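## Task

Pull the front door of server cabinet AA68 open to its full extent and let it settle there; the handle can be left sticking out. Every other cabinet must finish in its original state. Do not bang the door open or closed, since a violent enough bang counts as failure. The robot must not topple or finish leaning, or the task fails.

## Robot and tools

ROBOT. TidyBot++: a four-caster mobile base (0.54 m long, 0.50 m wide, 0.38 m tall) carrying one seven-joint arm with a two-finger gripper. The shoulder sits 0.12 m ahead of the base centre, 0.68 m up. Segments: upper arm 0.42 m, forearm 0.31 m, hand 0.31 m to the hand point. It starts folded, hand pointing down, reaching up to 0.08 m beyond the base front. Cameras: base_camera (fixed on the base) and wrist_camera (on the hand, looking where it points).

FRAMES. Base frame: origin on the floor below the base centre, x ahead, y to the left, z up, metres. hand_pose is reported here: the midpoint between the finger pads, with its z axis running out along the fingers and the fingers closing along its y axis. The odometry frame is the base frame as it stood when the scene began; base_odometry reports x, y and heading (rad, left positive, -3.142 to 3.142) there, from wheel turns only, so slip looks like travel. base_tilt gives forward/right lean in degrees.

move. One action per call; every key except cameras and blocking is part of it.
- base: an object with any of translate_m (-2 to 2 m, forward positive), strafe_m (-2 to 2 m, left positive), rotate_rad (-6.3 to 6.3 rad, counter-clockwise positive). All are offsets relative to the base's own axes at the moment the command begins, not positions. The base heads straight for the resulting point; a rotation runs at its own rate alongside.
- joints: absolute targets by name. joint_1_rad (any angle; positive turns the arm clockwise seen from above, the reverse of rotate_rad), joint_2_rad (-2.249 to 2.249, shoulder, 0 = upper arm vertical, positive leans forward), joint_3_rad (any angle), joint_4_rad (-2.579 to 2.579, elbow, 0 straight; with joint_3 at 3.14, negative bends forward), joint_5_rad (any), joint_6_rad (-2.099 to 2.099, wrist), joint_7_rad (any; at 1.57 with the hand down the fingers open left/right), gripper_pos (0 fully open to 1 fully closed; gap about 85 x (1 - gripper_pos) mm). Unbounded joints take the short way, so command steps below half a turn. Done tolerance: 0.039 rad for joints 1-4, 0.095 for 5-7, 0.03 for the gripper.
- target: an absolute hand pose, one list of seven numbers [x, y, z, qw, qx, qy, qz], metres in the base frame, the same format hand_pose prints. With target, joints may only contain gripper_pos.
- speeds: optional caps for this action only: translate_m and strafe_m 0.05 to 0.5 m/s (put a combined drive's cap under just one of them), rotate_rad 0.1 to 1.57 rad/s.
- cameras: list of base_camera, wrist_camera or all; [] gives no images. blocking: true (default) returns once everything is still; false returns in about 0.5 s while motion continues, and a later move only overrides the parts it names.
An unknown key makes the call invalid; a value outside its range is refused, and then the rest of that reply's moves, waits and finished_scene are skipped. No action runs beyond 15 s; base moves time out after 14 s.

wait: seconds (0 to 10) plus optional cameras; commands nothing and returns state and images, early if all motion has finished. stop: brakes all running motions (optional cameras). zoom_image: camera (base_camera or wrist_camera) and region [x0, y0, x1, y1] in pixels of that camera's latest image, top-left origin, at most 504 by 504. finished_scene: scene = the number of the scene being closed; it cannot be undone and the door must stay open without the robot.

RESULTS. base_status, joint_status and hand_status tell how each commanded motion ended: done, moving, off_target (at rest away from the target, possibly still pushing), stopped, not_followed (a safety check withheld the targets; 'joint command not followed' or 'pose unreachable' with a cause), contact_stop or time_out (unplanned stops; the first result showing one cancels later calls in the reply), torque_fault, limit_stop_at_motor_heat. 'move' sums these up. on_its_own lists uncommanded behaviour. hand_target is where the arm's joint targets would put the hand. motor_effort is percent of maximum torque, with the peak of the last action in brackets. A Motor temperatures line follows joint order; MOTOR HOT appears at 60 °C and weak braking begins at 75 °C. 'ARM HIT' means the arm struck the base or itself. The pictures line lists image order.

PRACTICE. Hand targets usually land within about 3 cm; to fix, add (desired position minus hand_pose) to the last target's x, y, z. To hold still after a target, resend hand_target. Targets low and close in front, or far from the current pose, can drive the arm into the base; the arm does not avoid furniture and keeps pushing. Unreachable poses wander up to 10 s then time out.

AVOID. Slamming the door either way, hard hits and strong shoves, and wrenching the gripper with pulls or twists while it clamps something fixed. Keep the handle grip gentle and the base slow when pulling a door. A raised arm snagged while the base moves, or pushed/pulled sideways, can tip the robot; backing off or retracting the arm rights it. Excess joint torque (104.5 N m joints 1-4, 51.3 N m joints 5-7) freezes the arm for 10 s. Leave the other cabinets untouched.

Each tool is called after "Emit:" as name(argument=value, ...) on one line, values as JSON.

## Session

Emit:
move()

Scene clock: 0.00 s.
Motor temperatures (°C): [37 31 35 35 41 44 38]
base_odometry: x=+0.000 y=+0.000 heading=+0.000
base_tilt: forward=+0.2 right=-0.5
base_status: not commanded
joint_positions: joint_1_rad=+0.008 joint_2_rad=-0.306 joint_3_rad=+3.134 joint_4_rad=-2.511 joint_5_rad=-0.036 joint_6_rad=-0.837 joint_7_rad=+1.541 gripper_pos=+0.000
joint_status: not commanded
motor_effort: joint_1_rad=-1 joint_2_rad=-3 joint_3_rad=+0 joint_4_rad=+12 joint_5_rad=+0 joint_6_rad=+1 joint_7_rad=-1
hand_pose: x=+0.2767 y=+0.0092 z=+0.5871 quat_wxyz=(-0.013, +0.998, -0.027, +0.050) (m; base frame)
hand_target: x=+0.2762 y=+0.0092 z=+0.5869 quat_wxyz=(-0.013, +0.998, -0.027, +0.049) (m; base frame)
hand_status: not commanded
pictures: base_camera, wrist_camera

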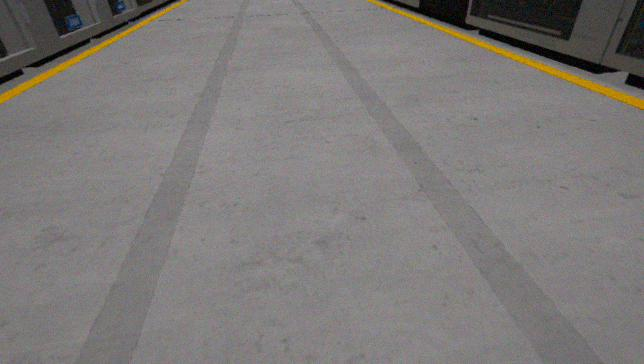

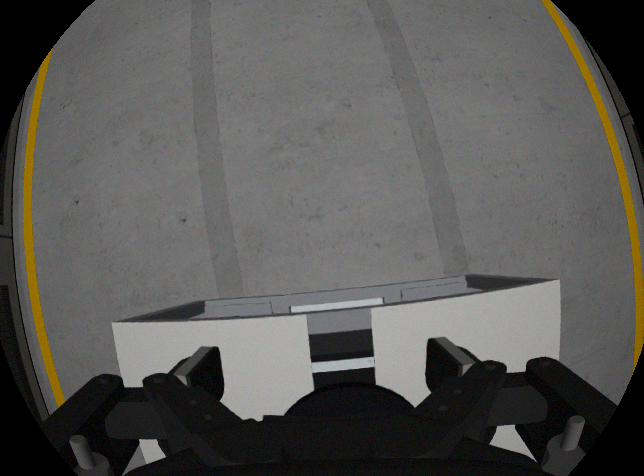

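Emit:
move(joints={"joint_6_rad": 0.55}, cameras=["wrist_camera", "base_camera"])

Scene clock: 2.37 s.
Motor temperatures (°C): [36 31 35 35 41 44 38]
move: done
base_odometry: x=+0.000 y=+0.000 heading=+0.000
base_tilt: forward=+0.3 right=-0.5
base_status: not commanded
joint_positions: joint_1_rad=+0.008 joint_2_rad=-0.306 joint_3_rad=+3.134 joint_4_rad=-2.509 joint_5_rad=-0.036 joint_6_rad=+0.518 joint_7_rad=+1.541 gripper_pos=+0.000
joint_status: all done
motor_effort: joint_1_rad=-1(1) joint_2_rad=-8(8) joint_3_rad=+0(1) joint_4_rad=+18(18) joint_5_rad=+0(1) joint_6_rad=+9(10) joint_7_rad=-1(2)
hand_pose: x=+0.5549 y=-0.0040 z=+0.8615 quat_wxyz=(-0.013, +0.746, -0.028, +0.665) (m; base frame)
hand_target: x=+0.5554 y=-0.0043 z=+0.8700 quat_wxyz=(-0.013, +0.736, -0.028, +0.676) (m; base frame)
hand_status: not commanded
pictures: base_camera, wrist_camera
camera_calibration:
wrist_camera: T_world_to_cam=[[-0.0270983, -0.995142, -0.0946436, 0.0939625], [-0.149879, 0.0976528, -0.98387, 0.980017], [0.988333, -0.0124762, -0.151797, -0.280262], [0, 0, 0, 1]] pos_world=[0.426422, -0.00569189, 0.930559]

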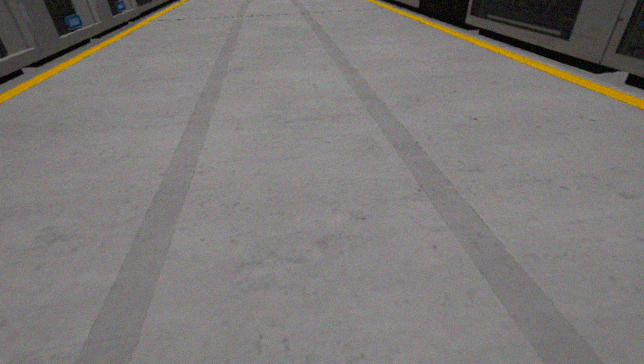

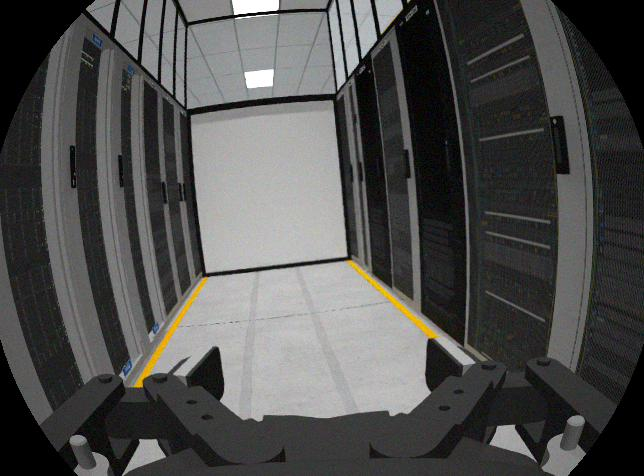

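Emit:
zoom_image(camera="wrist_camera", region=[0, 0, 240, 240])

Emit:
zoom_image(camera="wrist_camera", region=[40, 240, 240, 400])

Emit:
zoom_image(camera="wrist_camera", region=[330, 0, 644, 240])

Scaled by 2.100.

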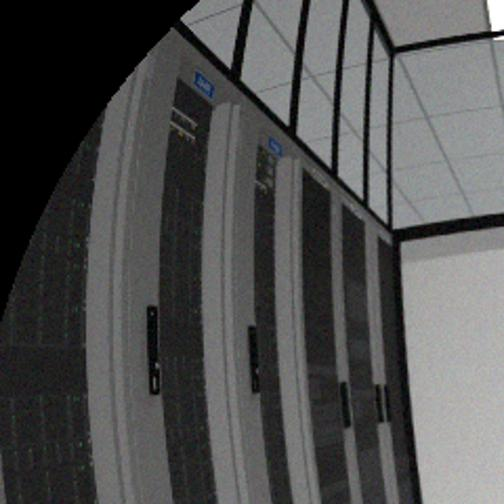

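Scaled by 2.520.

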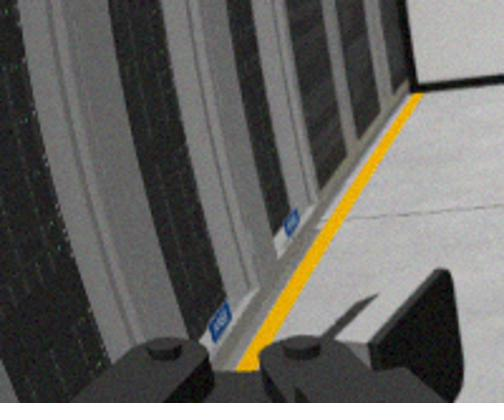

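Scaled by 1.605.

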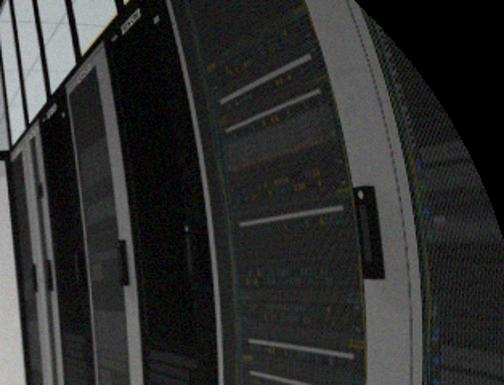

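Emit:
move(joints={"joint_1_rad": -1.3, "joint_6_rad": 0.63}, cameras=["wrist_camera"])

Scene clock: 5.30 s.
Motor temperatures (°C): [36 31 35 35 41 44 38]
move: done
base_odometry: x=+0.000 y=+0.000 heading=+0.000
base_tilt: forward=+0.3 right=-0.6
base_status: not commanded
joint_positions: joint_1_rad=-1.281 joint_2_rad=-0.306 joint_3_rad=+3.134 joint_4_rad=-2.509 joint_5_rad=-0.036 joint_6_rad=+0.597 joint_7_rad=+1.541 gripper_pos=+0.000
joint_status: all done
motor_effort: joint_1_rad=-1(2) joint_2_rad=-8(9) joint_3_rad=+0(1) joint_4_rad=+18(19) joint_5_rad=+1(1) joint_6_rad=+9(10) joint_7_rad=-2(2)
hand_pose: x=+0.2456 y=+0.4191 z=+0.8858 quat_wxyz=(-0.427, +0.592, +0.410, +0.547) (m; base frame)
hand_target: x=+0.2376 y=+0.4211 z=+0.8949 quat_wxyz=(-0.439, +0.579, +0.409, +0.552) (m; base frame)
hand_status: not commanded
pictures: wrist_camera
camera_calibration:
wrist_camera: T_world_to_cam=[[0.949703, -0.298436, -0.0948676, -0.0227541], [-0.112572, -0.0426628, -0.992727, 0.973703], [0.292218, 0.953476, -0.0741125, -0.268228], [0, 0, 0, 1]] pos_world=[0.209602, 0.2905, 0.944584]

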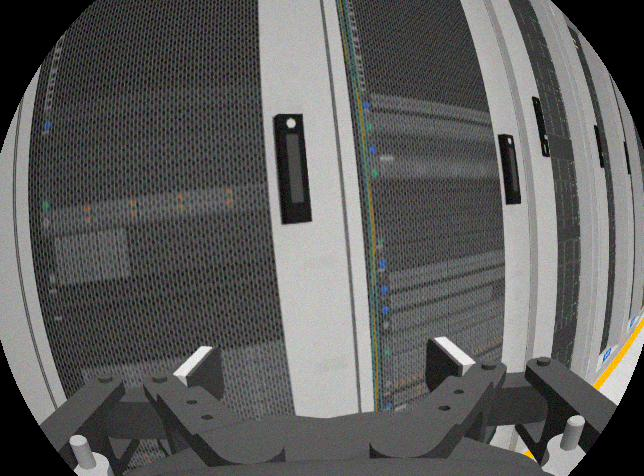

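Emit:
move(joints={"joint_1_rad": -1.0, "joint_6_rad": 1.25}, cameras=["wrist_camera"])

Scene clock: 7.23 s.
Motor temperatures (°C): [36 31 35 35 41 44 38]
move: done
base_odometry: x=+0.000 y=+0.000 heading=+0.000
base_tilt: forward=+0.3 right=-0.6
base_status: not commanded
joint_positions: joint_1_rad=-1.019 joint_2_rad=-0.306 joint_3_rad=+3.134 joint_4_rad=-2.509 joint_5_rad=-0.036 joint_6_rad=+1.215 joint_7_rad=+1.541 gripper_pos=+0.000
joint_status: all done
motor_effort: joint_1_rad=-1(1) joint_2_rad=-7(9) joint_3_rad=+0(1) joint_4_rad=+17(19) joint_5_rad=+1(1) joint_6_rad=+8(10) joint_7_rad=-2(2)
hand_pose: x=+0.3264 y=+0.3265 z=+1.0681 quat_wxyz=(-0.441, +0.425, +0.212, +0.762) (m; base frame)
hand_target: x=+0.3293 y=+0.3171 z=+1.0760 quat_wxyz=(-0.437, +0.414, +0.201, +0.773) (m; base frame)
hand_status: not commanded
pictures: wrist_camera
camera_calibration:
wrist_camera: T_world_to_cam=[[0.861803, -0.500521, -0.0823043, -0.0285961], [0.19982, 0.484133, -0.851873, 0.735431], [0.466226, 0.717701, 0.517242, -0.801468], [0, 0, 0, 1]] pos_world=[0.251356, 0.204855, 1.03869]

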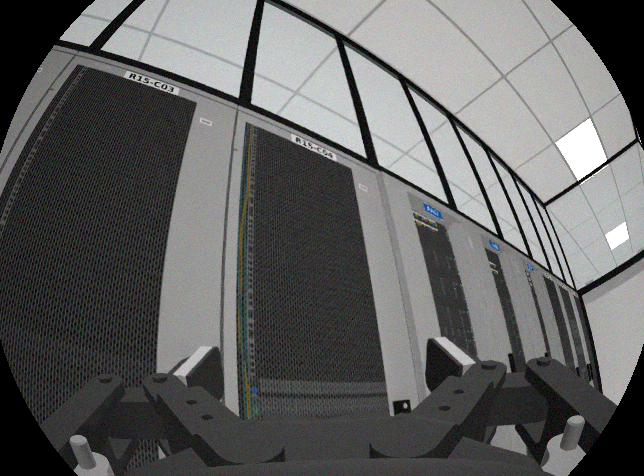

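Emit:
zoom_image(camera="wrist_camera", region=[400, 190, 600, 340])

Emit:
zoom_image(camera="wrist_camera", region=[100, 50, 360, 200])

Emit:
zoom_image(camera="wrist_camera", region=[410, 195, 470, 235])

Emit:
zoom_image(camera="wrist_camera", region=[480, 230, 560, 290])

Scaled by 2.520.

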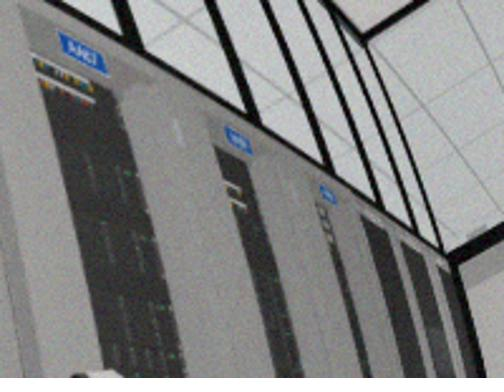

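Scaled by 1.938.

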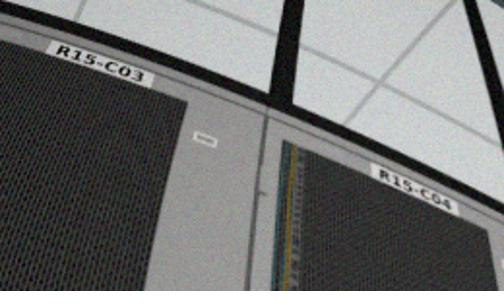

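Scaled by 8.400.

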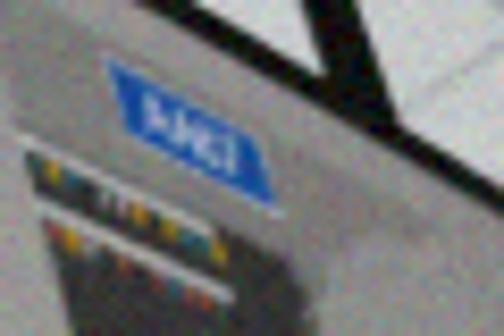

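Scaled by 6.300.

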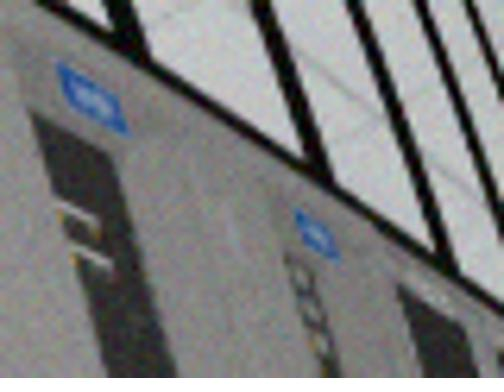

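Emit:
move(base={"translate_m": 1.3}, joints={"joint_1_rad": -1.3, "joint_6_rad": 1.1}, cameras=["wrist_camera"])

Scene clock: 12.37 s.
Motor temperatures (°C): [36 31 35 35 41 44 38]
move: done
base_odometry: x=+1.300 y=+0.000 heading=+0.000
base_tilt: forward=+0.3 right=-0.5
base_status: done
joint_positions: joint_1_rad=-1.282 joint_2_rad=-0.307 joint_3_rad=+3.134 joint_4_rad=-2.509 joint_5_rad=-0.036 joint_6_rad=+1.142 joint_7_rad=+1.541 gripper_pos=+0.000
joint_status: all done
motor_effort: joint_1_rad=-1(1) joint_2_rad=-7(8) joint_3_rad=+0(1) joint_4_rad=+17(18) joint_5_rad=+1(2) joint_6_rad=+8(9) joint_7_rad=-1(2)
hand_pose: x=+0.2372 y=+0.3802 z=+1.0491 quat_wxyz=(-0.527, +0.419, +0.284, +0.683) (m; base frame)
hand_target: x=+0.2319 y=+0.3884 z=+1.0360 quat_wxyz=(-0.526, +0.432, +0.299, +0.669) (m; base frame)
hand_status: not commanded
pictures: wrist_camera
camera_calibration:
wrist_camera: T_world_to_cam=[[0.961097, -0.262804, -0.0850099, -0.0374514], [0.047365, 0.460023, -0.886643, 0.792907], [0.27212, 0.848123, 0.454574, -0.726433], [0, 0, 0, 1]] pos_world=[0.196115, 0.241507, 1.03006]

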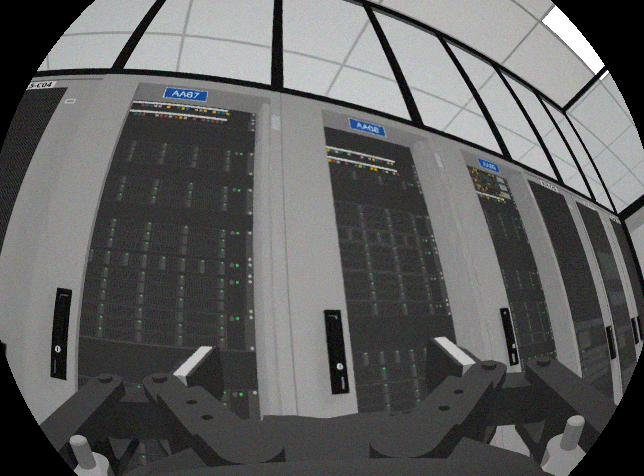

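Emit:
zoom_image(camera="wrist_camera", region=[140, 80, 300, 120])

Emit:
zoom_image(camera="wrist_camera", region=[340, 110, 400, 140])

Emit:
zoom_image(camera="wrist_camera", region=[460, 145, 520, 185])

Emit:
zoom_image(camera="wrist_camera", region=[240, 250, 440, 420])

Scaled by 3.150.

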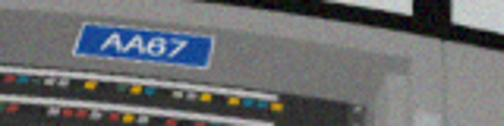

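Scaled by 8.400.

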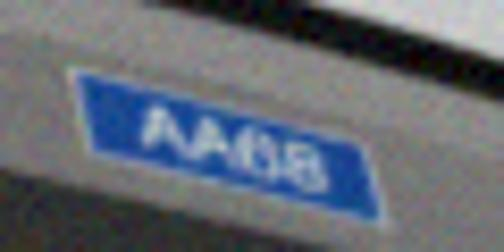

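Scaled by 8.400.

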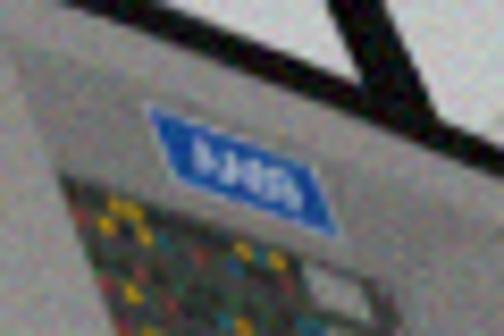

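Scaled by 2.520.

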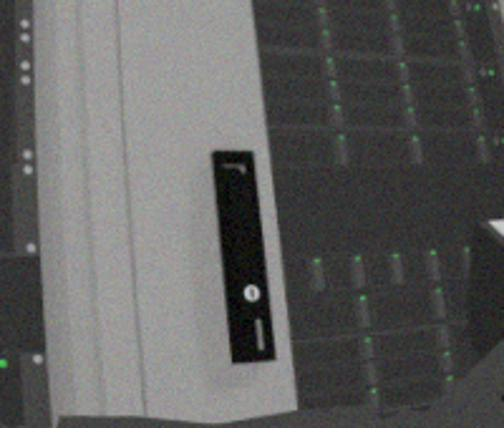

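Emit:
move(base={"translate_m": 0.35, "rotate_rad": 1.5708}, joints={"joint_1_rad": 0.0, "joint_6_rad": 0.85}, cameras=["wrist_camera", "base_camera"])

Scene clock: 17.97 s.
Motor temperatures (°C): [36 31 35 35 41 44 38]
move: done
base_odometry: x=+1.650 y=+0.000 heading=+1.570
base_tilt: forward=+0.2 right=-0.5
base_status: done
joint_positions: joint_1_rad=-0.019 joint_2_rad=-0.307 joint_3_rad=+3.134 joint_4_rad=-2.509 joint_5_rad=-0.036 joint_6_rad=+0.895 joint_7_rad=+1.541 gripper_pos=+0.000
joint_status: all done
motor_effort: joint_1_rad=+0(2) joint_2_rad=-7(9) joint_3_rad=+0(1) joint_4_rad=+18(18) joint_5_rad=+1(2) joint_6_rad=+9(10) joint_7_rad=-1(2)
hand_pose: x=+0.5459 y=+0.0047 z=+0.9783 quat_wxyz=(-0.022, +0.608, -0.018, +0.793) (m; base frame)
hand_target: x=+0.5493 y=-0.0033 z=+0.9628 quat_wxyz=(-0.015, +0.627, -0.024, +0.779) (m; base frame)
hand_status: not commanded
pictures: base_camera, wrist_camera
camera_calibration:
wrist_camera: T_world_to_cam=[[0.025559, -0.995441, -0.0918864, 0.0819937], [0.222101, 0.0952736, -0.970358, 0.876407], [0.974689, 0.00439337, 0.223524, -0.61334], [0, 0, 0, 1]] pos_world=[0.401069, 0.00081608, 0.995058]

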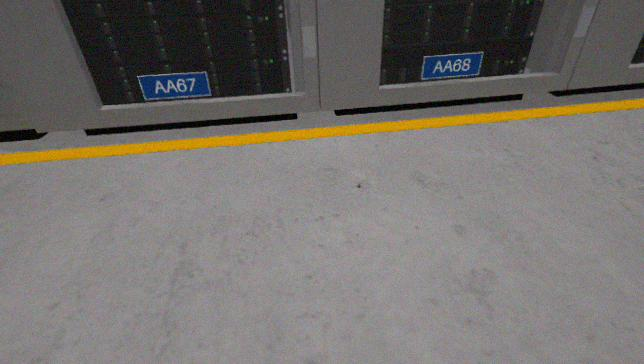

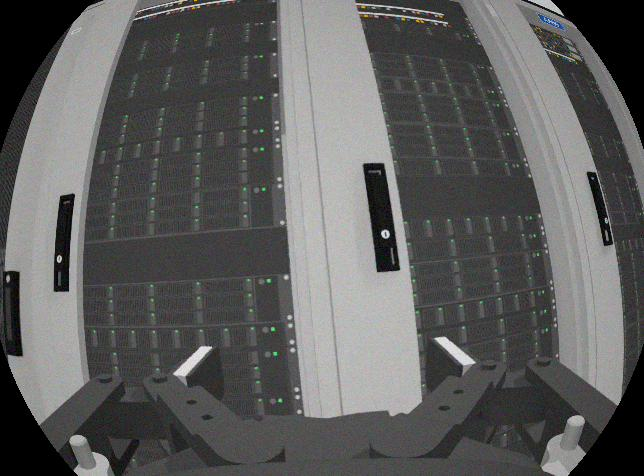

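Emit:
zoom_image(camera="wrist_camera", region=[320, 140, 460, 290])

Emit:
zoom_image(camera="base_camera", region=[290, 0, 644, 160])

Scaled by 3.360.

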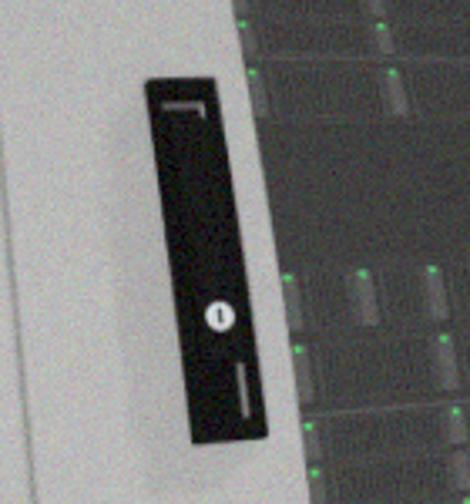

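Scaled by 1.424.

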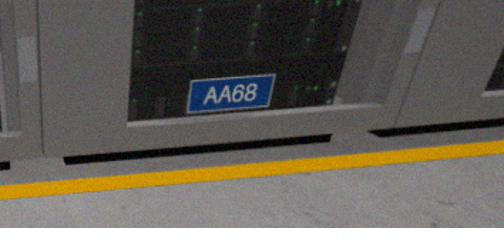

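Emit:
move(target=[0.70, -0.10, 1.10, 0, 0.7071, 0, 0.7071], cameras=["wrist_camera"])

Scene clock: 21.23 s.
Motor temperatures (°C): [36 31 35 35 41 44 38]
move: off_target
base_odometry: x=+1.650 y=+0.000 heading=+1.570
base_tilt: forward=+0.3 right=-0.5
base_status: not commanded
joint_positions: joint_1_rad=-1.071 joint_2_rad=-0.302 joint_3_rad=+4.235 joint_4_rad=-1.679 joint_5_rad=+0.012 joint_6_rad=+0.009 joint_7_rad=+1.659 gripper_pos=+0.000
joint_status: not commanded
motor_effort: joint_1_rad=+0(1) joint_2_rad=+0(9) joint_3_rad=-5(6) joint_4_rad=+20(21) joint_5_rad=+0(2) joint_6_rad=+9(10) joint_7_rad=-1(2)
hand_pose: x=+0.6946 y=-0.1110 z=+1.1103 quat_wxyz=(-0.055, +0.689, -0.063, +0.720) (m; base frame)
hand_target: x=+0.7000 y=-0.1000 z=+1.1000 quat_wxyz=(+0.000, +0.707, +0.000, +0.707) (m; base frame)
hand_status: off_target (0.016 m and 9.9 deg from the pose sent, 0.223 m and 15.4 deg at the start)
pictures: wrist_camera
camera_calibration:
wrist_camera: T_world_to_cam=[[-0.00333635, -0.979099, -0.203357, 0.120792], [0.00544725, 0.203338, -0.979094, 1.15469], [0.99998, -0.00437434, 0.00465499, -0.562799], [0, 0, 0, 1]] pos_world=[0.5569, -0.118987, 1.15774]

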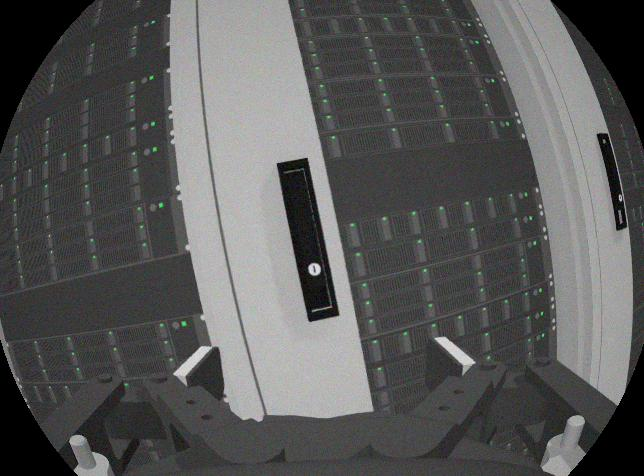

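Emit:
zoom_image(camera="wrist_camera", region=[240, 140, 380, 340])

Scaled by 2.520.

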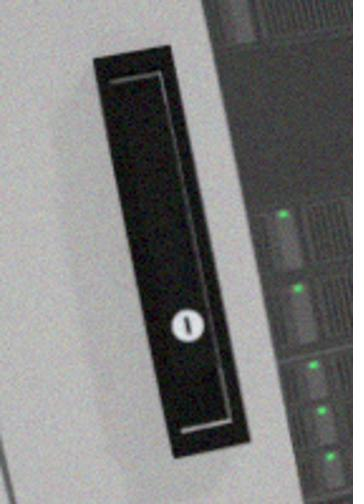

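Emit:
move(base={"strafe_m": -0.10}, joints={"joint_1_rad": 0.0, "joint_2_rad": 0.143, "joint_3_rad": 3.1416, "joint_4_rad": -1.4135, "joint_5_rad": 0.0, "joint_6_rad": 0.0, "joint_7_rad": 1.57}, cameras=["wrist_camera"])

Scene clock: 24.97 s.
Motor temperatures (°C): [36 31 35 35 41 44 38]
move: done
base_odometry: x=+1.750 y=+0.000 heading=+1.571
base_tilt: forward=+0.3 right=-0.5
base_status: done
joint_positions: joint_1_rad=-0.019 joint_2_rad=+0.142 joint_3_rad=+3.156 joint_4_rad=-1.428 joint_5_rad=+0.012 joint_6_rad=+0.007 joint_7_rad=+1.639 gripper_pos=+0.000
joint_status: all done
motor_effort: joint_1_rad=-1(3) joint_2_rad=-28(30) joint_3_rad=+0(6) joint_4_rad=+21(23) joint_5_rad=+0(3) joint_6_rad=+9(10) joint_7_rad=-2(3)
hand_pose: x=+0.8042 y=+0.0051 z=+1.1012 quat_wxyz=(+0.028, +0.704, +0.031, +0.709) (m; base frame)
hand_target: x=+0.8046 y=+0.0013 z=+1.1072 quat_wxyz=(+0.000, +0.702, +0.000, +0.712) (m; base frame)
hand_status: not commanded
pictures: wrist_camera
camera_calibration:
wrist_camera: T_world_to_cam=[[0.00624107, -0.998971, 0.0449247, -0.0479898], [-0.0297791, -0.0450913, -0.998539, 1.17262], [0.999537, 0.00489414, -0.0300298, -0.633358], [0, 0, 0, 1]] pos_world=[0.668284, 0.0080344, 1.15405]

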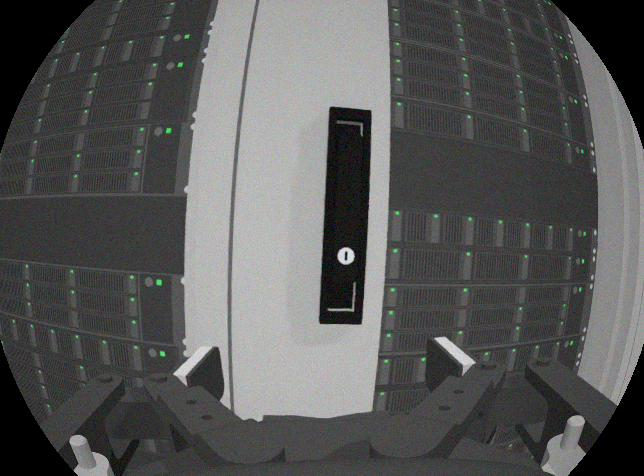

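Emit:
zoom_image(camera="wrist_camera", region=[270, 90, 430, 340])

Emit:
zoom_image(camera="wrist_camera", region=[310, 230, 390, 340])

Emit:
zoom_image(camera="wrist_camera", region=[310, 95, 390, 205])

Scaled by 2.016.

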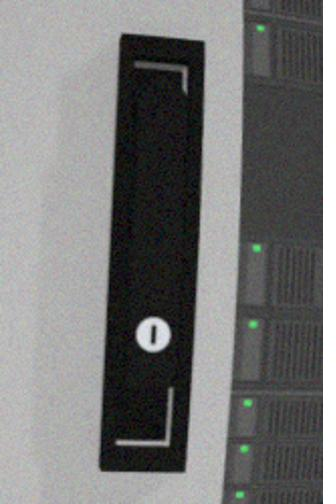

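Scaled by 4.582.

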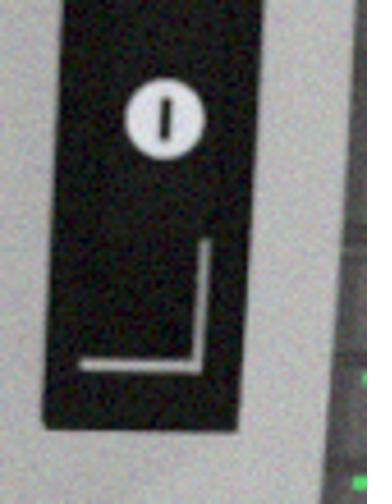

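Scaled by 4.582.

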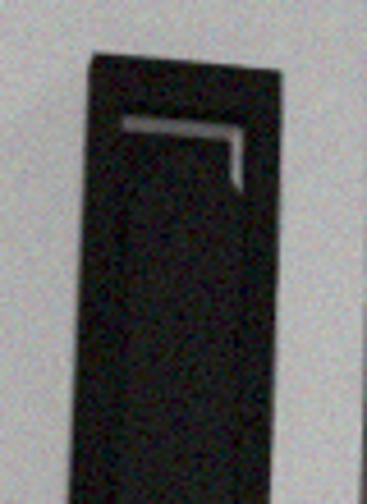

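Emit:
move(target=[0.72, 0.16, 1.05, 0.2706, 0.6533, -0.2706, 0.6533], cameras=["wrist_camera"])

Scene clock: 28.53 s.
Motor temperatures (°C): [36 31 35 35 41 44 38]
move: off_target
base_odometry: x=+1.750 y=+0.000 heading=+1.571
base_tilt: forward=+0.3 right=-0.6
base_status: not commanded
joint_positions: joint_1_rad=-1.034 joint_2_rad=+0.584 joint_3_rad=+3.683 joint_4_rad=-0.998 joint_5_rad=+1.164 joint_6_rad=-1.334 joint_7_rad=+0.142 gripper_pos=+0.000
joint_status: not commanded
motor_effort: joint_1_rad=-1(2) joint_2_rad=-36(39) joint_3_rad=+6(7) joint_4_rad=+16(21) joint_5_rad=+9(9) joint_6_rad=+1(10) joint_7_rad=-2(2)
hand_pose: x=+0.7313 y=+0.1681 z=+1.0147 quat_wxyz=(+0.261, +0.699, -0.248, +0.617) (m; base frame)
hand_target: x=+0.7200 y=+0.1600 z=+1.0500 quat_wxyz=(+0.271, +0.653, -0.271, +0.653) (m; base frame)
hand_status: off_target (0.038 m and 7.3 deg from the pose sent, 0.184 m and 45.5 deg at the start)
pictures: wrist_camera
camera_calibration:
wrist_camera: T_world_to_cam=[[-0.671512, -0.740682, 0.0215014, 0.595171], [-0.117461, 0.0777519, -0.990029, 1.12621], [0.731625, -0.667341, -0.139213, -0.144117], [0, 0, 0, 1]] pos_world=[0.63739, 0.257092, 1.08212]

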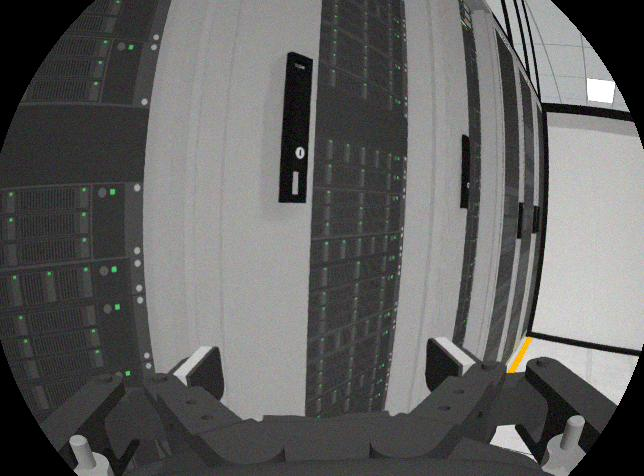

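Emit:
zoom_image(camera="wrist_camera", region=[240, 40, 360, 220])

Emit:
zoom_image(camera="wrist_camera", region=[265, 130, 335, 215])

Emit:
zoom_image(camera="wrist_camera", region=[430, 120, 500, 220])

Scaled by 2.800.

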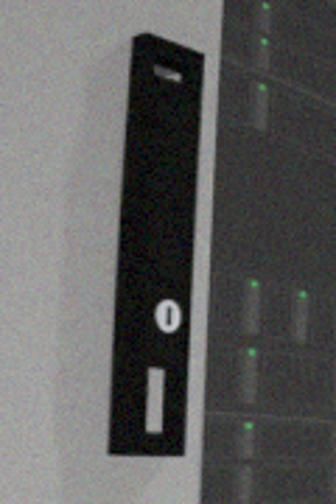

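Scaled by 5.929.

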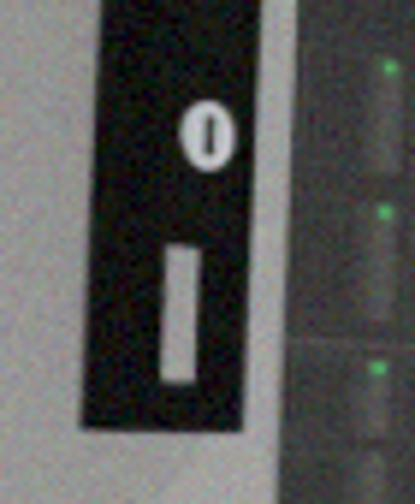

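Scaled by 5.040.

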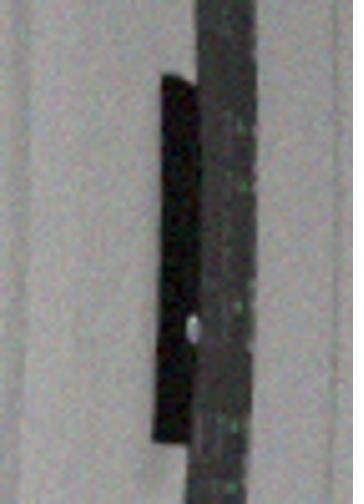

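Emit:
move(joints={"joint_1_rad": 0.02, "joint_2_rad": 0.341, "joint_3_rad": 3.1416, "joint_4_rad": -1.281, "joint_5_rad": 0.0, "joint_6_rad": 0.051, "joint_7_rad": 1.53}, cameras=["wrist_camera"])

Scene clock: 33.57 s.
Motor temperatures (°C): [36 31 35 35 41 44 38]
move: done
base_odometry: x=+1.750 y=+0.000 heading=+1.571
base_tilt: forward=+0.3 right=-0.5
base_status: not commanded
joint_positions: joint_1_rad=+0.005 joint_2_rad=+0.363 joint_3_rad=+3.155 joint_4_rad=-1.257 joint_5_rad=+0.086 joint_6_rad=+0.016 joint_7_rad=+1.459 gripper_pos=+0.000
joint_status: all done
motor_effort: joint_1_rad=+0(3) joint_2_rad=-36(41) joint_3_rad=+0(7) joint_4_rad=+21(22) joint_5_rad=+0(10) joint_6_rad=+9(10) joint_7_rad=-1(2)
hand_pose: x=+0.8935 y=-0.0098 z=+1.0497 quat_wxyz=(-0.002, +0.718, -0.013, +0.696) (m; base frame)
hand_target: x=+0.8848 y=-0.0140 z=+1.0622 quat_wxyz=(-0.007, +0.707, -0.021, +0.707) (m; base frame)
hand_status: not commanded
pictures: wrist_camera
camera_calibration:
wrist_camera: T_world_to_cam=[[-0.015647, -0.998102, -0.059554, 0.0680605], [-0.0695937, 0.060504, -0.995739, 1.15683], [0.997453, -0.0114357, -0.0704083, -0.680019], [0, 0, 0, 1]] pos_world=[0.75986, -0.00983815, 1.10808]

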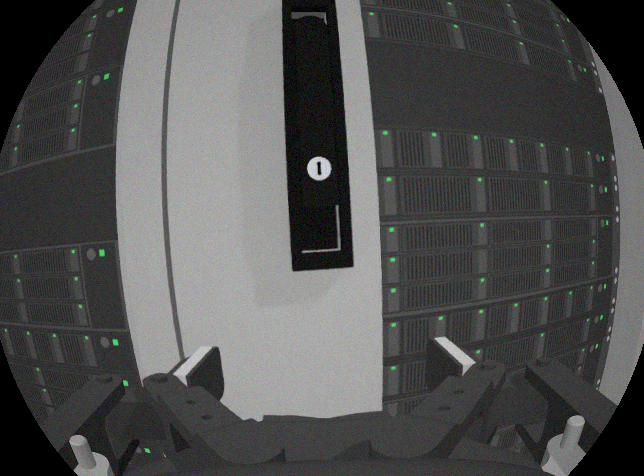

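Emit:
zoom_image(camera="wrist_camera", region=[260, 130, 380, 290])

Emit:
zoom_image(camera="wrist_camera", region=[260, 0, 380, 140])

Scaled by 3.150.

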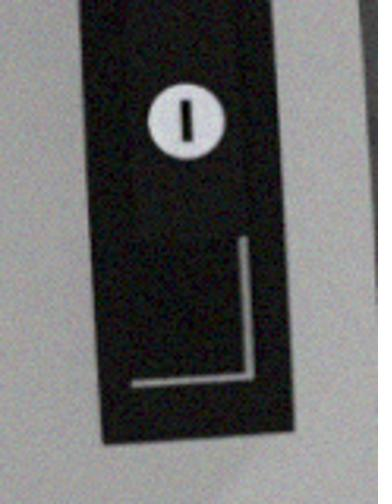

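Scaled by 3.600.

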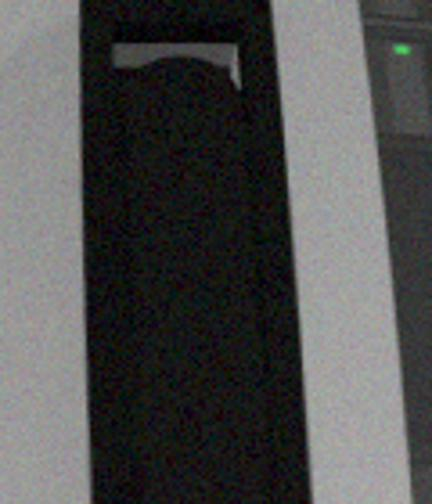

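Emit:
move(joints={"joint_1_rad": 0.02, "joint_2_rad": 0.50, "joint_3_rad": 3.1416, "joint_4_rad": -1.55, "joint_5_rad": 0.0, "joint_6_rad": 0.95, "joint_7_rad": 1.6}, cameras=["wrist_camera"])

Emit:
zoom_image(camera="wrist_camera", region=[250, 130, 410, 370])

Scene clock: 37.60 s.
Motor temperatures (°C): [36 31 34 35 41 44 38]
move: done
base_odometry: x=+1.750 y=+0.000 heading=+1.571
base_tilt: forward=+0.3 right=-0.5
base_status: not commanded
joint_positions: joint_1_rad=+0.005 joint_2_rad=+0.515 joint_3_rad=+3.155 joint_4_rad=-1.532 joint_5_rad=+0.084 joint_6_rad=+0.914 joint_7_rad=+1.530 gripper_pos=+0.000
joint_status: all done
motor_effort: joint_1_rad=+0(1) joint_2_rad=-39(42) joint_3_rad=+0(1) joint_4_rad=+18(22) joint_5_rad=+0(1) joint_6_rad=+9(10) joint_7_rad=-1(2)
hand_pose: x=+0.8876 y=+0.0118 z=+1.0349 quat_wxyz=(-0.005, +0.537, +0.029, +0.843) (m; base frame)
hand_target: x=+0.8770 y=-0.0138 z=+1.0473 quat_wxyz=(+0.021, +0.523, +0.002, +0.852) (m; base frame)
hand_status: not commanded
pictures: wrist_camera
camera_calibration:
wrist_camera: T_world_to_cam=[[0.057741, -0.998276, 0.0105546, -0.0489792], [0.386229, 0.0125882, -0.922317, 0.660355], [0.920594, 0.057332, 0.386289, -1.08009], [0, 0, 0, 1]] pos_world=[0.742103, 0.00471618, 1.0268]

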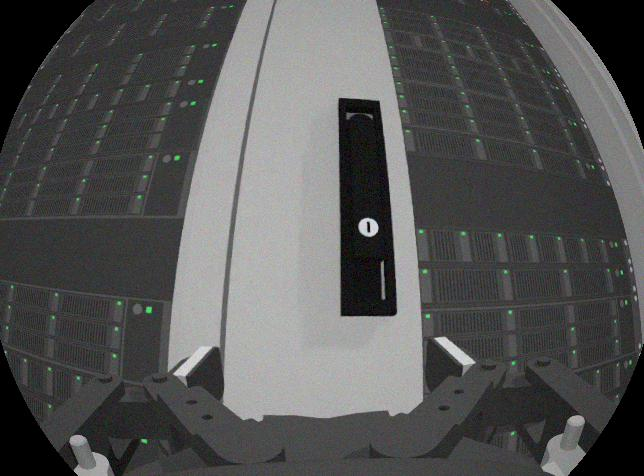

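Scaled by 2.100.

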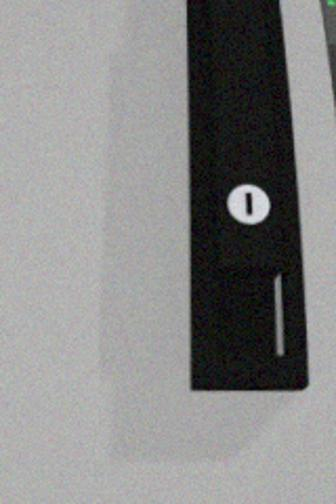

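Emit:
zoom_image(camera="wrist_camera", region=[330, 210, 400, 320])

Emit:
zoom_image(camera="wrist_camera", region=[330, 90, 400, 200])

Scaled by 4.582.

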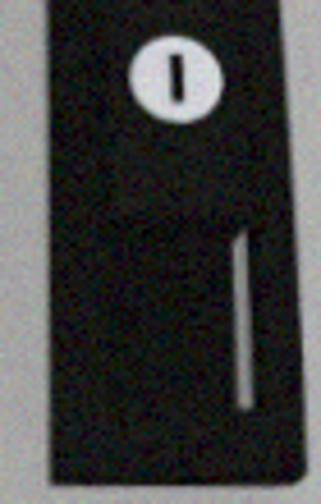

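Scaled by 4.582.

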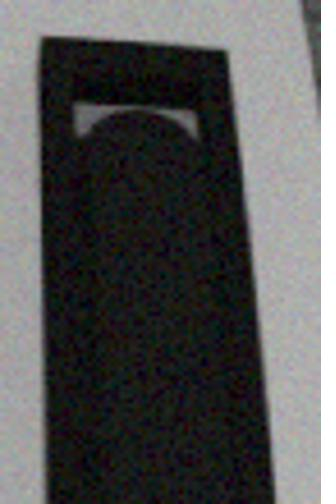

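Emit:
move(base={"rotate_rad": 0.09, "strafe_m": -0.098}, joints={"joint_1_rad": 0.0, "joint_2_rad": 0.34, "joint_3_rad": 3.1416, "joint_4_rad": -1.02, "joint_5_rad": 0.0, "joint_6_rad": -0.20, "joint_7_rad": 1.57, "gripper_pos": 1.0}, cameras=["wrist_camera", "base_camera"])

Scene clock: 49.83 s.
Motor temperatures (°C): [35 32 34 35 41 44 38]
move: done
base_odometry: x=+1.848 y=+0.000 heading=+1.662
base_tilt: forward=+0.3 right=-0.5
base_status: done
joint_positions: joint_1_rad=+0.009 joint_2_rad=+0.356 joint_3_rad=+3.146 joint_4_rad=-1.029 joint_5_rad=+0.077 joint_6_rad=-0.154 joint_7_rad=+1.530 gripper_pos=+0.999
joint_status: all done
motor_effort: joint_1_rad=-1(7) joint_2_rad=-36(43) joint_3_rad=+0(3) joint_4_rad=+21(21) joint_5_rad=+1(2) joint_6_rad=+9(10) joint_7_rad=-1(2)
hand_pose: x=+0.8858 y=-0.0111 z=+1.1441 quat_wxyz=(+0.022, +0.696, +0.004, +0.718) (m; base frame)
hand_target: x=+0.8780 y=+0.0013 z=+1.1476 quat_wxyz=(+0.000, +0.703, +0.000, +0.711) (m; base frame)
hand_status: not commanded
pictures: base_camera, wrist_camera
camera_calibration:
wrist_camera: T_world_to_cam=[[-0.0216039, -0.999765, -0.00160556, 0.0112923], [-0.00591928, 0.00173382, -0.999981, 1.19816], [0.999749, -0.021594, -0.00595534, -0.741509], [0, 0, 0, 1]] pos_world=[0.748659, -0.00679982, 1.19374]

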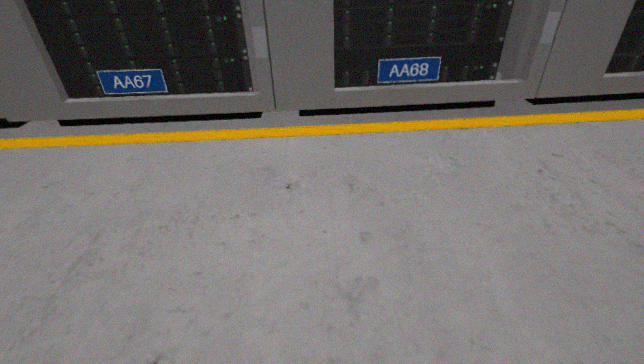

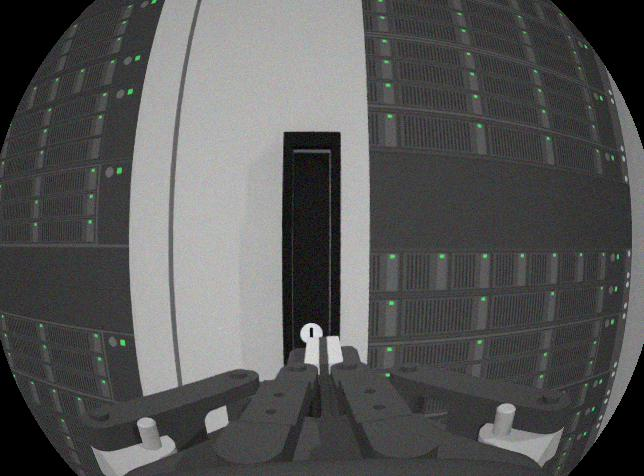

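Emit:
zoom_image(camera="wrist_camera", region=[260, 110, 380, 380])

Emit:
move(base={"strafe_m": 0.006, "translate_m": 0.055}, speeds={"translate_m": 0.1}, cameras=["wrist_camera"])

Emit:
zoom_image(camera="wrist_camera", region=[240, 180, 400, 380])

Scaled by 1.867.

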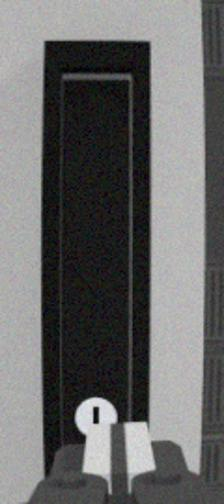

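Scene clock: 52.23 s.
Motor temperatures (°C): [35 32 34 35 41 44 38]
move: done
base_odometry: x=+1.838 y=+0.055 heading=+1.662
base_tilt: forward=+0.3 right=-0.5
base_status: done
joint_positions: joint_1_rad=+0.008 joint_2_rad=+0.356 joint_3_rad=+3.146 joint_4_rad=-1.029 joint_5_rad=+0.077 joint_6_rad=-0.158 joint_7_rad=+1.530 gripper_pos=+0.999
joint_status: not commanded
motor_effort: joint_1_rad=+0(2) joint_2_rad=-36(39) joint_3_rad=+0(1) joint_4_rad=+21(23) joint_5_rad=+0(1) joint_6_rad=+9(10) joint_7_rad=-1(2)
hand_pose: x=+0.8856 y=-0.0111 z=+1.1433 quat_wxyz=(+0.022, +0.697, +0.004, +0.717) (m; base frame)
hand_target: x=+0.8780 y=+0.0013 z=+1.1476 quat_wxyz=(+0.000, +0.703, +0.000, +0.711) (m; base frame)
hand_status: not commanded
pictures: wrist_camera
camera_calibration:
wrist_camera: T_world_to_cam=[[-0.0218001, -0.999761, -0.00163238, 0.0114875], [-0.00921858, 0.00183371, -0.999956, 1.2003], [0.99972, -0.0217841, -0.00925635, -0.737578], [0, 0, 0, 1]] pos_world=[0.748686, -0.00678367, 1.19343]

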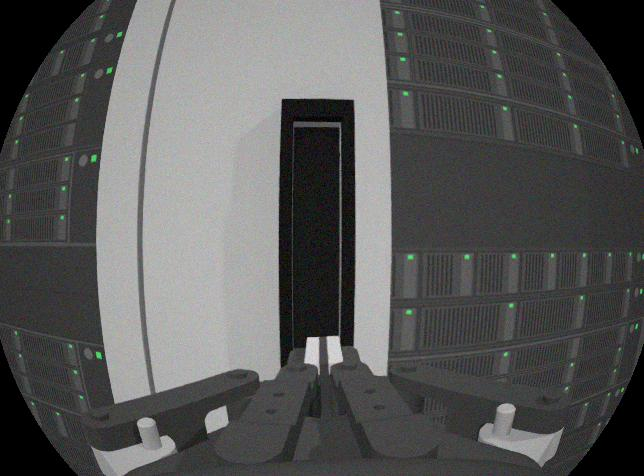

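Scaled by 2.520.

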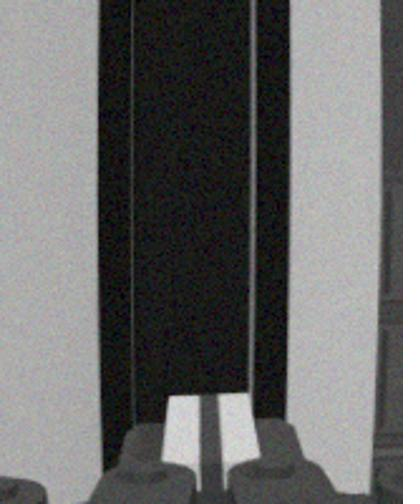

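Emit:
move(base={"translate_m": 0.018}, speeds={"translate_m": 0.05}, cameras=["wrist_camera"])

Emit:
zoom_image(camera="wrist_camera", region=[240, 180, 400, 380])

Scene clock: 53.43 s.
Motor temperatures (°C): [35 32 34 35 41 44 38]
move: done
base_odometry: x=+1.836 y=+0.073 heading=+1.662
base_tilt: forward=+0.3 right=-0.5
base_status: done
joint_positions: joint_1_rad=+0.008 joint_2_rad=+0.354 joint_3_rad=+3.146 joint_4_rad=-1.029 joint_5_rad=+0.077 joint_6_rad=-0.158 joint_7_rad=+1.530 gripper_pos=+0.999
joint_status: not commanded
motor_effort: joint_1_rad=-1(3) joint_2_rad=-36(40) joint_3_rad=+0(2) joint_4_rad=+21(22) joint_5_rad=+0(1) joint_6_rad=+10(10) joint_7_rad=-1(1)
hand_pose: x=+0.8849 y=-0.0110 z=+1.1443 quat_wxyz=(+0.022, +0.696, +0.004, +0.717) (m; base frame)
hand_target: x=+0.8780 y=+0.0013 z=+1.1476 quat_wxyz=(+0.000, +0.703, +0.000, +0.711) (m; base frame)
hand_status: not commanded
pictures: wrist_camera
camera_calibration:
wrist_camera: T_world_to_cam=[[-0.0217573, -0.999762, -0.00165519, 0.0115211], [-0.00832677, 0.00183674, -0.999964, 1.20047], [0.999729, -0.0217427, -0.00836475, -0.73792], [0, 0, 0, 1]] pos_world=[0.747967, -0.00673094, 1.19427]

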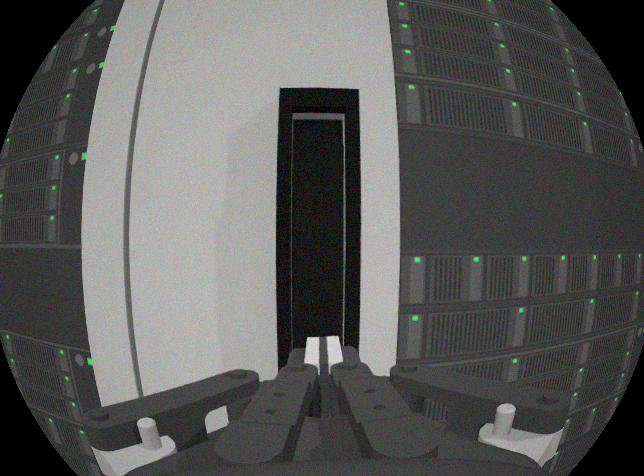

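Scaled by 2.520.

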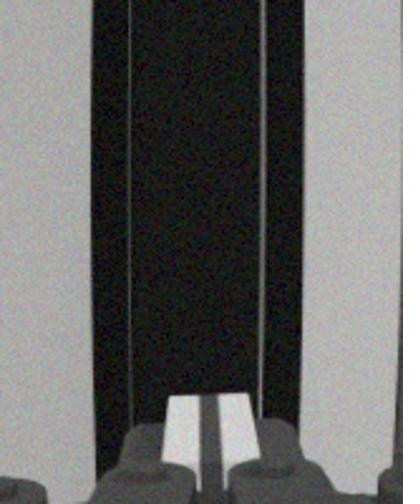

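Emit:
move(base={"translate_m": 0.012}, speeds={"translate_m": 0.05}, cameras=["wrist_camera"])

Emit:
zoom_image(camera="wrist_camera", region=[240, 60, 400, 380])

Scene clock: 54.33 s.
Motor temperatures (°C): [35 32 34 35 41 44 38]
move: done
base_odometry: x=+1.835 y=+0.085 heading=+1.662
base_tilt: forward=+0.2 right=-0.6
base_status: done
joint_positions: joint_1_rad=+0.008 joint_2_rad=+0.330 joint_3_rad=+3.146 joint_4_rad=-1.028 joint_5_rad=+0.077 joint_6_rad=-0.185 joint_7_rad=+1.530 gripper_pos=+0.999
joint_status: not commanded
motor_effort: joint_1_rad=-1(1) joint_2_rad=-31(36) joint_3_rad=+0(1) joint_4_rad=+22(28) joint_5_rad=+1(1) joint_6_rad=+12(16) joint_7_rad=+0(2)
hand_pose: x=+0.8738 y=-0.0115 z=+1.1549 quat_wxyz=(+0.022, +0.697, +0.003, +0.717) (m; base frame)
hand_target: x=+0.8780 y=+0.0013 z=+1.1476 quat_wxyz=(+0.000, +0.703, +0.000, +0.711) (m; base frame)
hand_status: not commanded
pictures: wrist_camera
camera_calibration:
wrist_camera: T_world_to_cam=[[-0.0237405, -0.999716, -0.00214494, 0.0130888], [-0.00986138, 0.00237962, -0.999949, 1.21233], [0.99967, -0.0237181, -0.00991507, -0.724891], [0, 0, 0, 1]] pos_world=[0.736917, -0.00699283, 1.20511]

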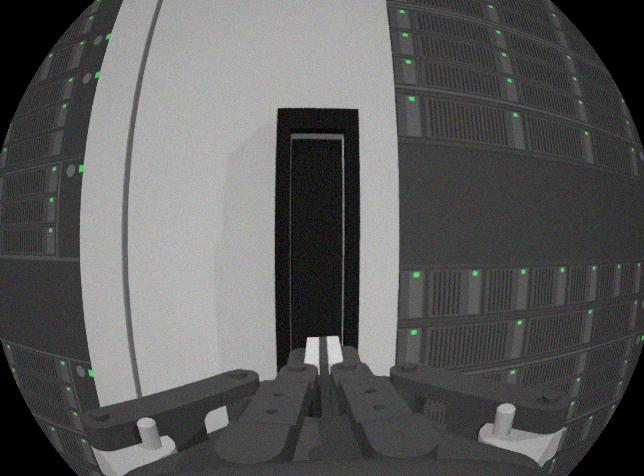

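Scaled by 1.575.

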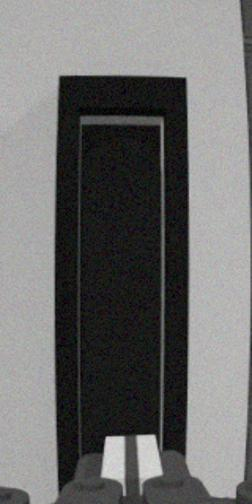

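Emit:
move(base={"translate_m": -0.04}, speeds={"translate_m": 0.15}, joints={"gripper_pos": 0.0}, cameras=["wrist_camera"])

Emit:
zoom_image(camera="wrist_camera", region=[240, 60, 400, 400])

Scene clock: 55.97 s.
Motor temperatures (°C): [35 32 34 35 41 44 38]
move: done
base_odometry: x=+1.838 y=+0.045 heading=+1.662
base_tilt: forward=+0.3 right=-0.5
base_status: done
joint_positions: joint_1_rad=+0.008 joint_2_rad=+0.350 joint_3_rad=+3.146 joint_4_rad=-1.022 joint_5_rad=+0.077 joint_6_rad=-0.185 joint_7_rad=+1.530 gripper_pos=+0.000
joint_status: all done
motor_effort: joint_1_rad=+0(2) joint_2_rad=-35(39) joint_3_rad=+0(1) joint_4_rad=+20(22) joint_5_rad=+1(1) joint_6_rad=+9(11) joint_7_rad=-1(2)
hand_pose: x=+0.8825 y=-0.0116 z=+1.1437 quat_wxyz=(+0.022, +0.702, +0.004, +0.712) (m; base frame)
hand_target: x=+0.8780 y=+0.0013 z=+1.1476 quat_wxyz=(+0.000, +0.703, +0.000, +0.711) (m; base frame)
hand_status: not commanded
pictures: wrist_camera
camera_calibration:
wrist_camera: T_world_to_cam=[[-0.02377, -0.999716, -0.00191278, 0.0129629], [-0.0236165, 0.00247431, -0.999718, 1.21308], [0.999438, -0.0237182, -0.0236686, -0.71775], [0, 0, 0, 1]] pos_world=[0.746304, -0.00706603, 1.19578]

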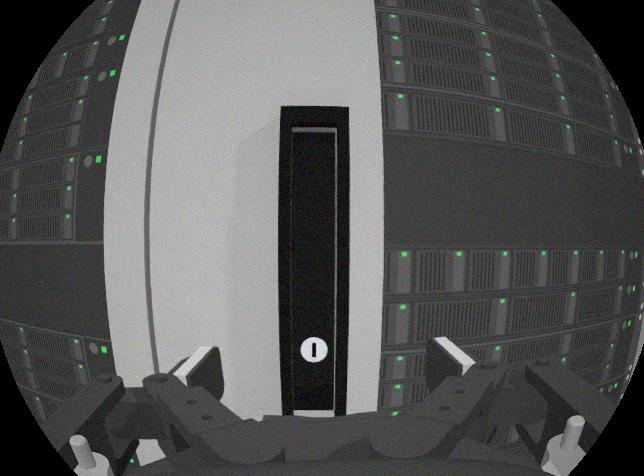

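Scaled by 1.482.

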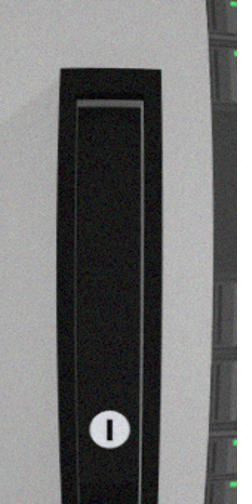

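Emit:
zoom_image(camera="wrist_camera", region=[270, 320, 360, 430])

Scaled by 4.582.

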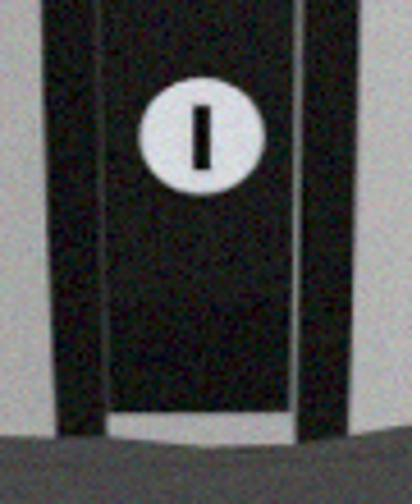

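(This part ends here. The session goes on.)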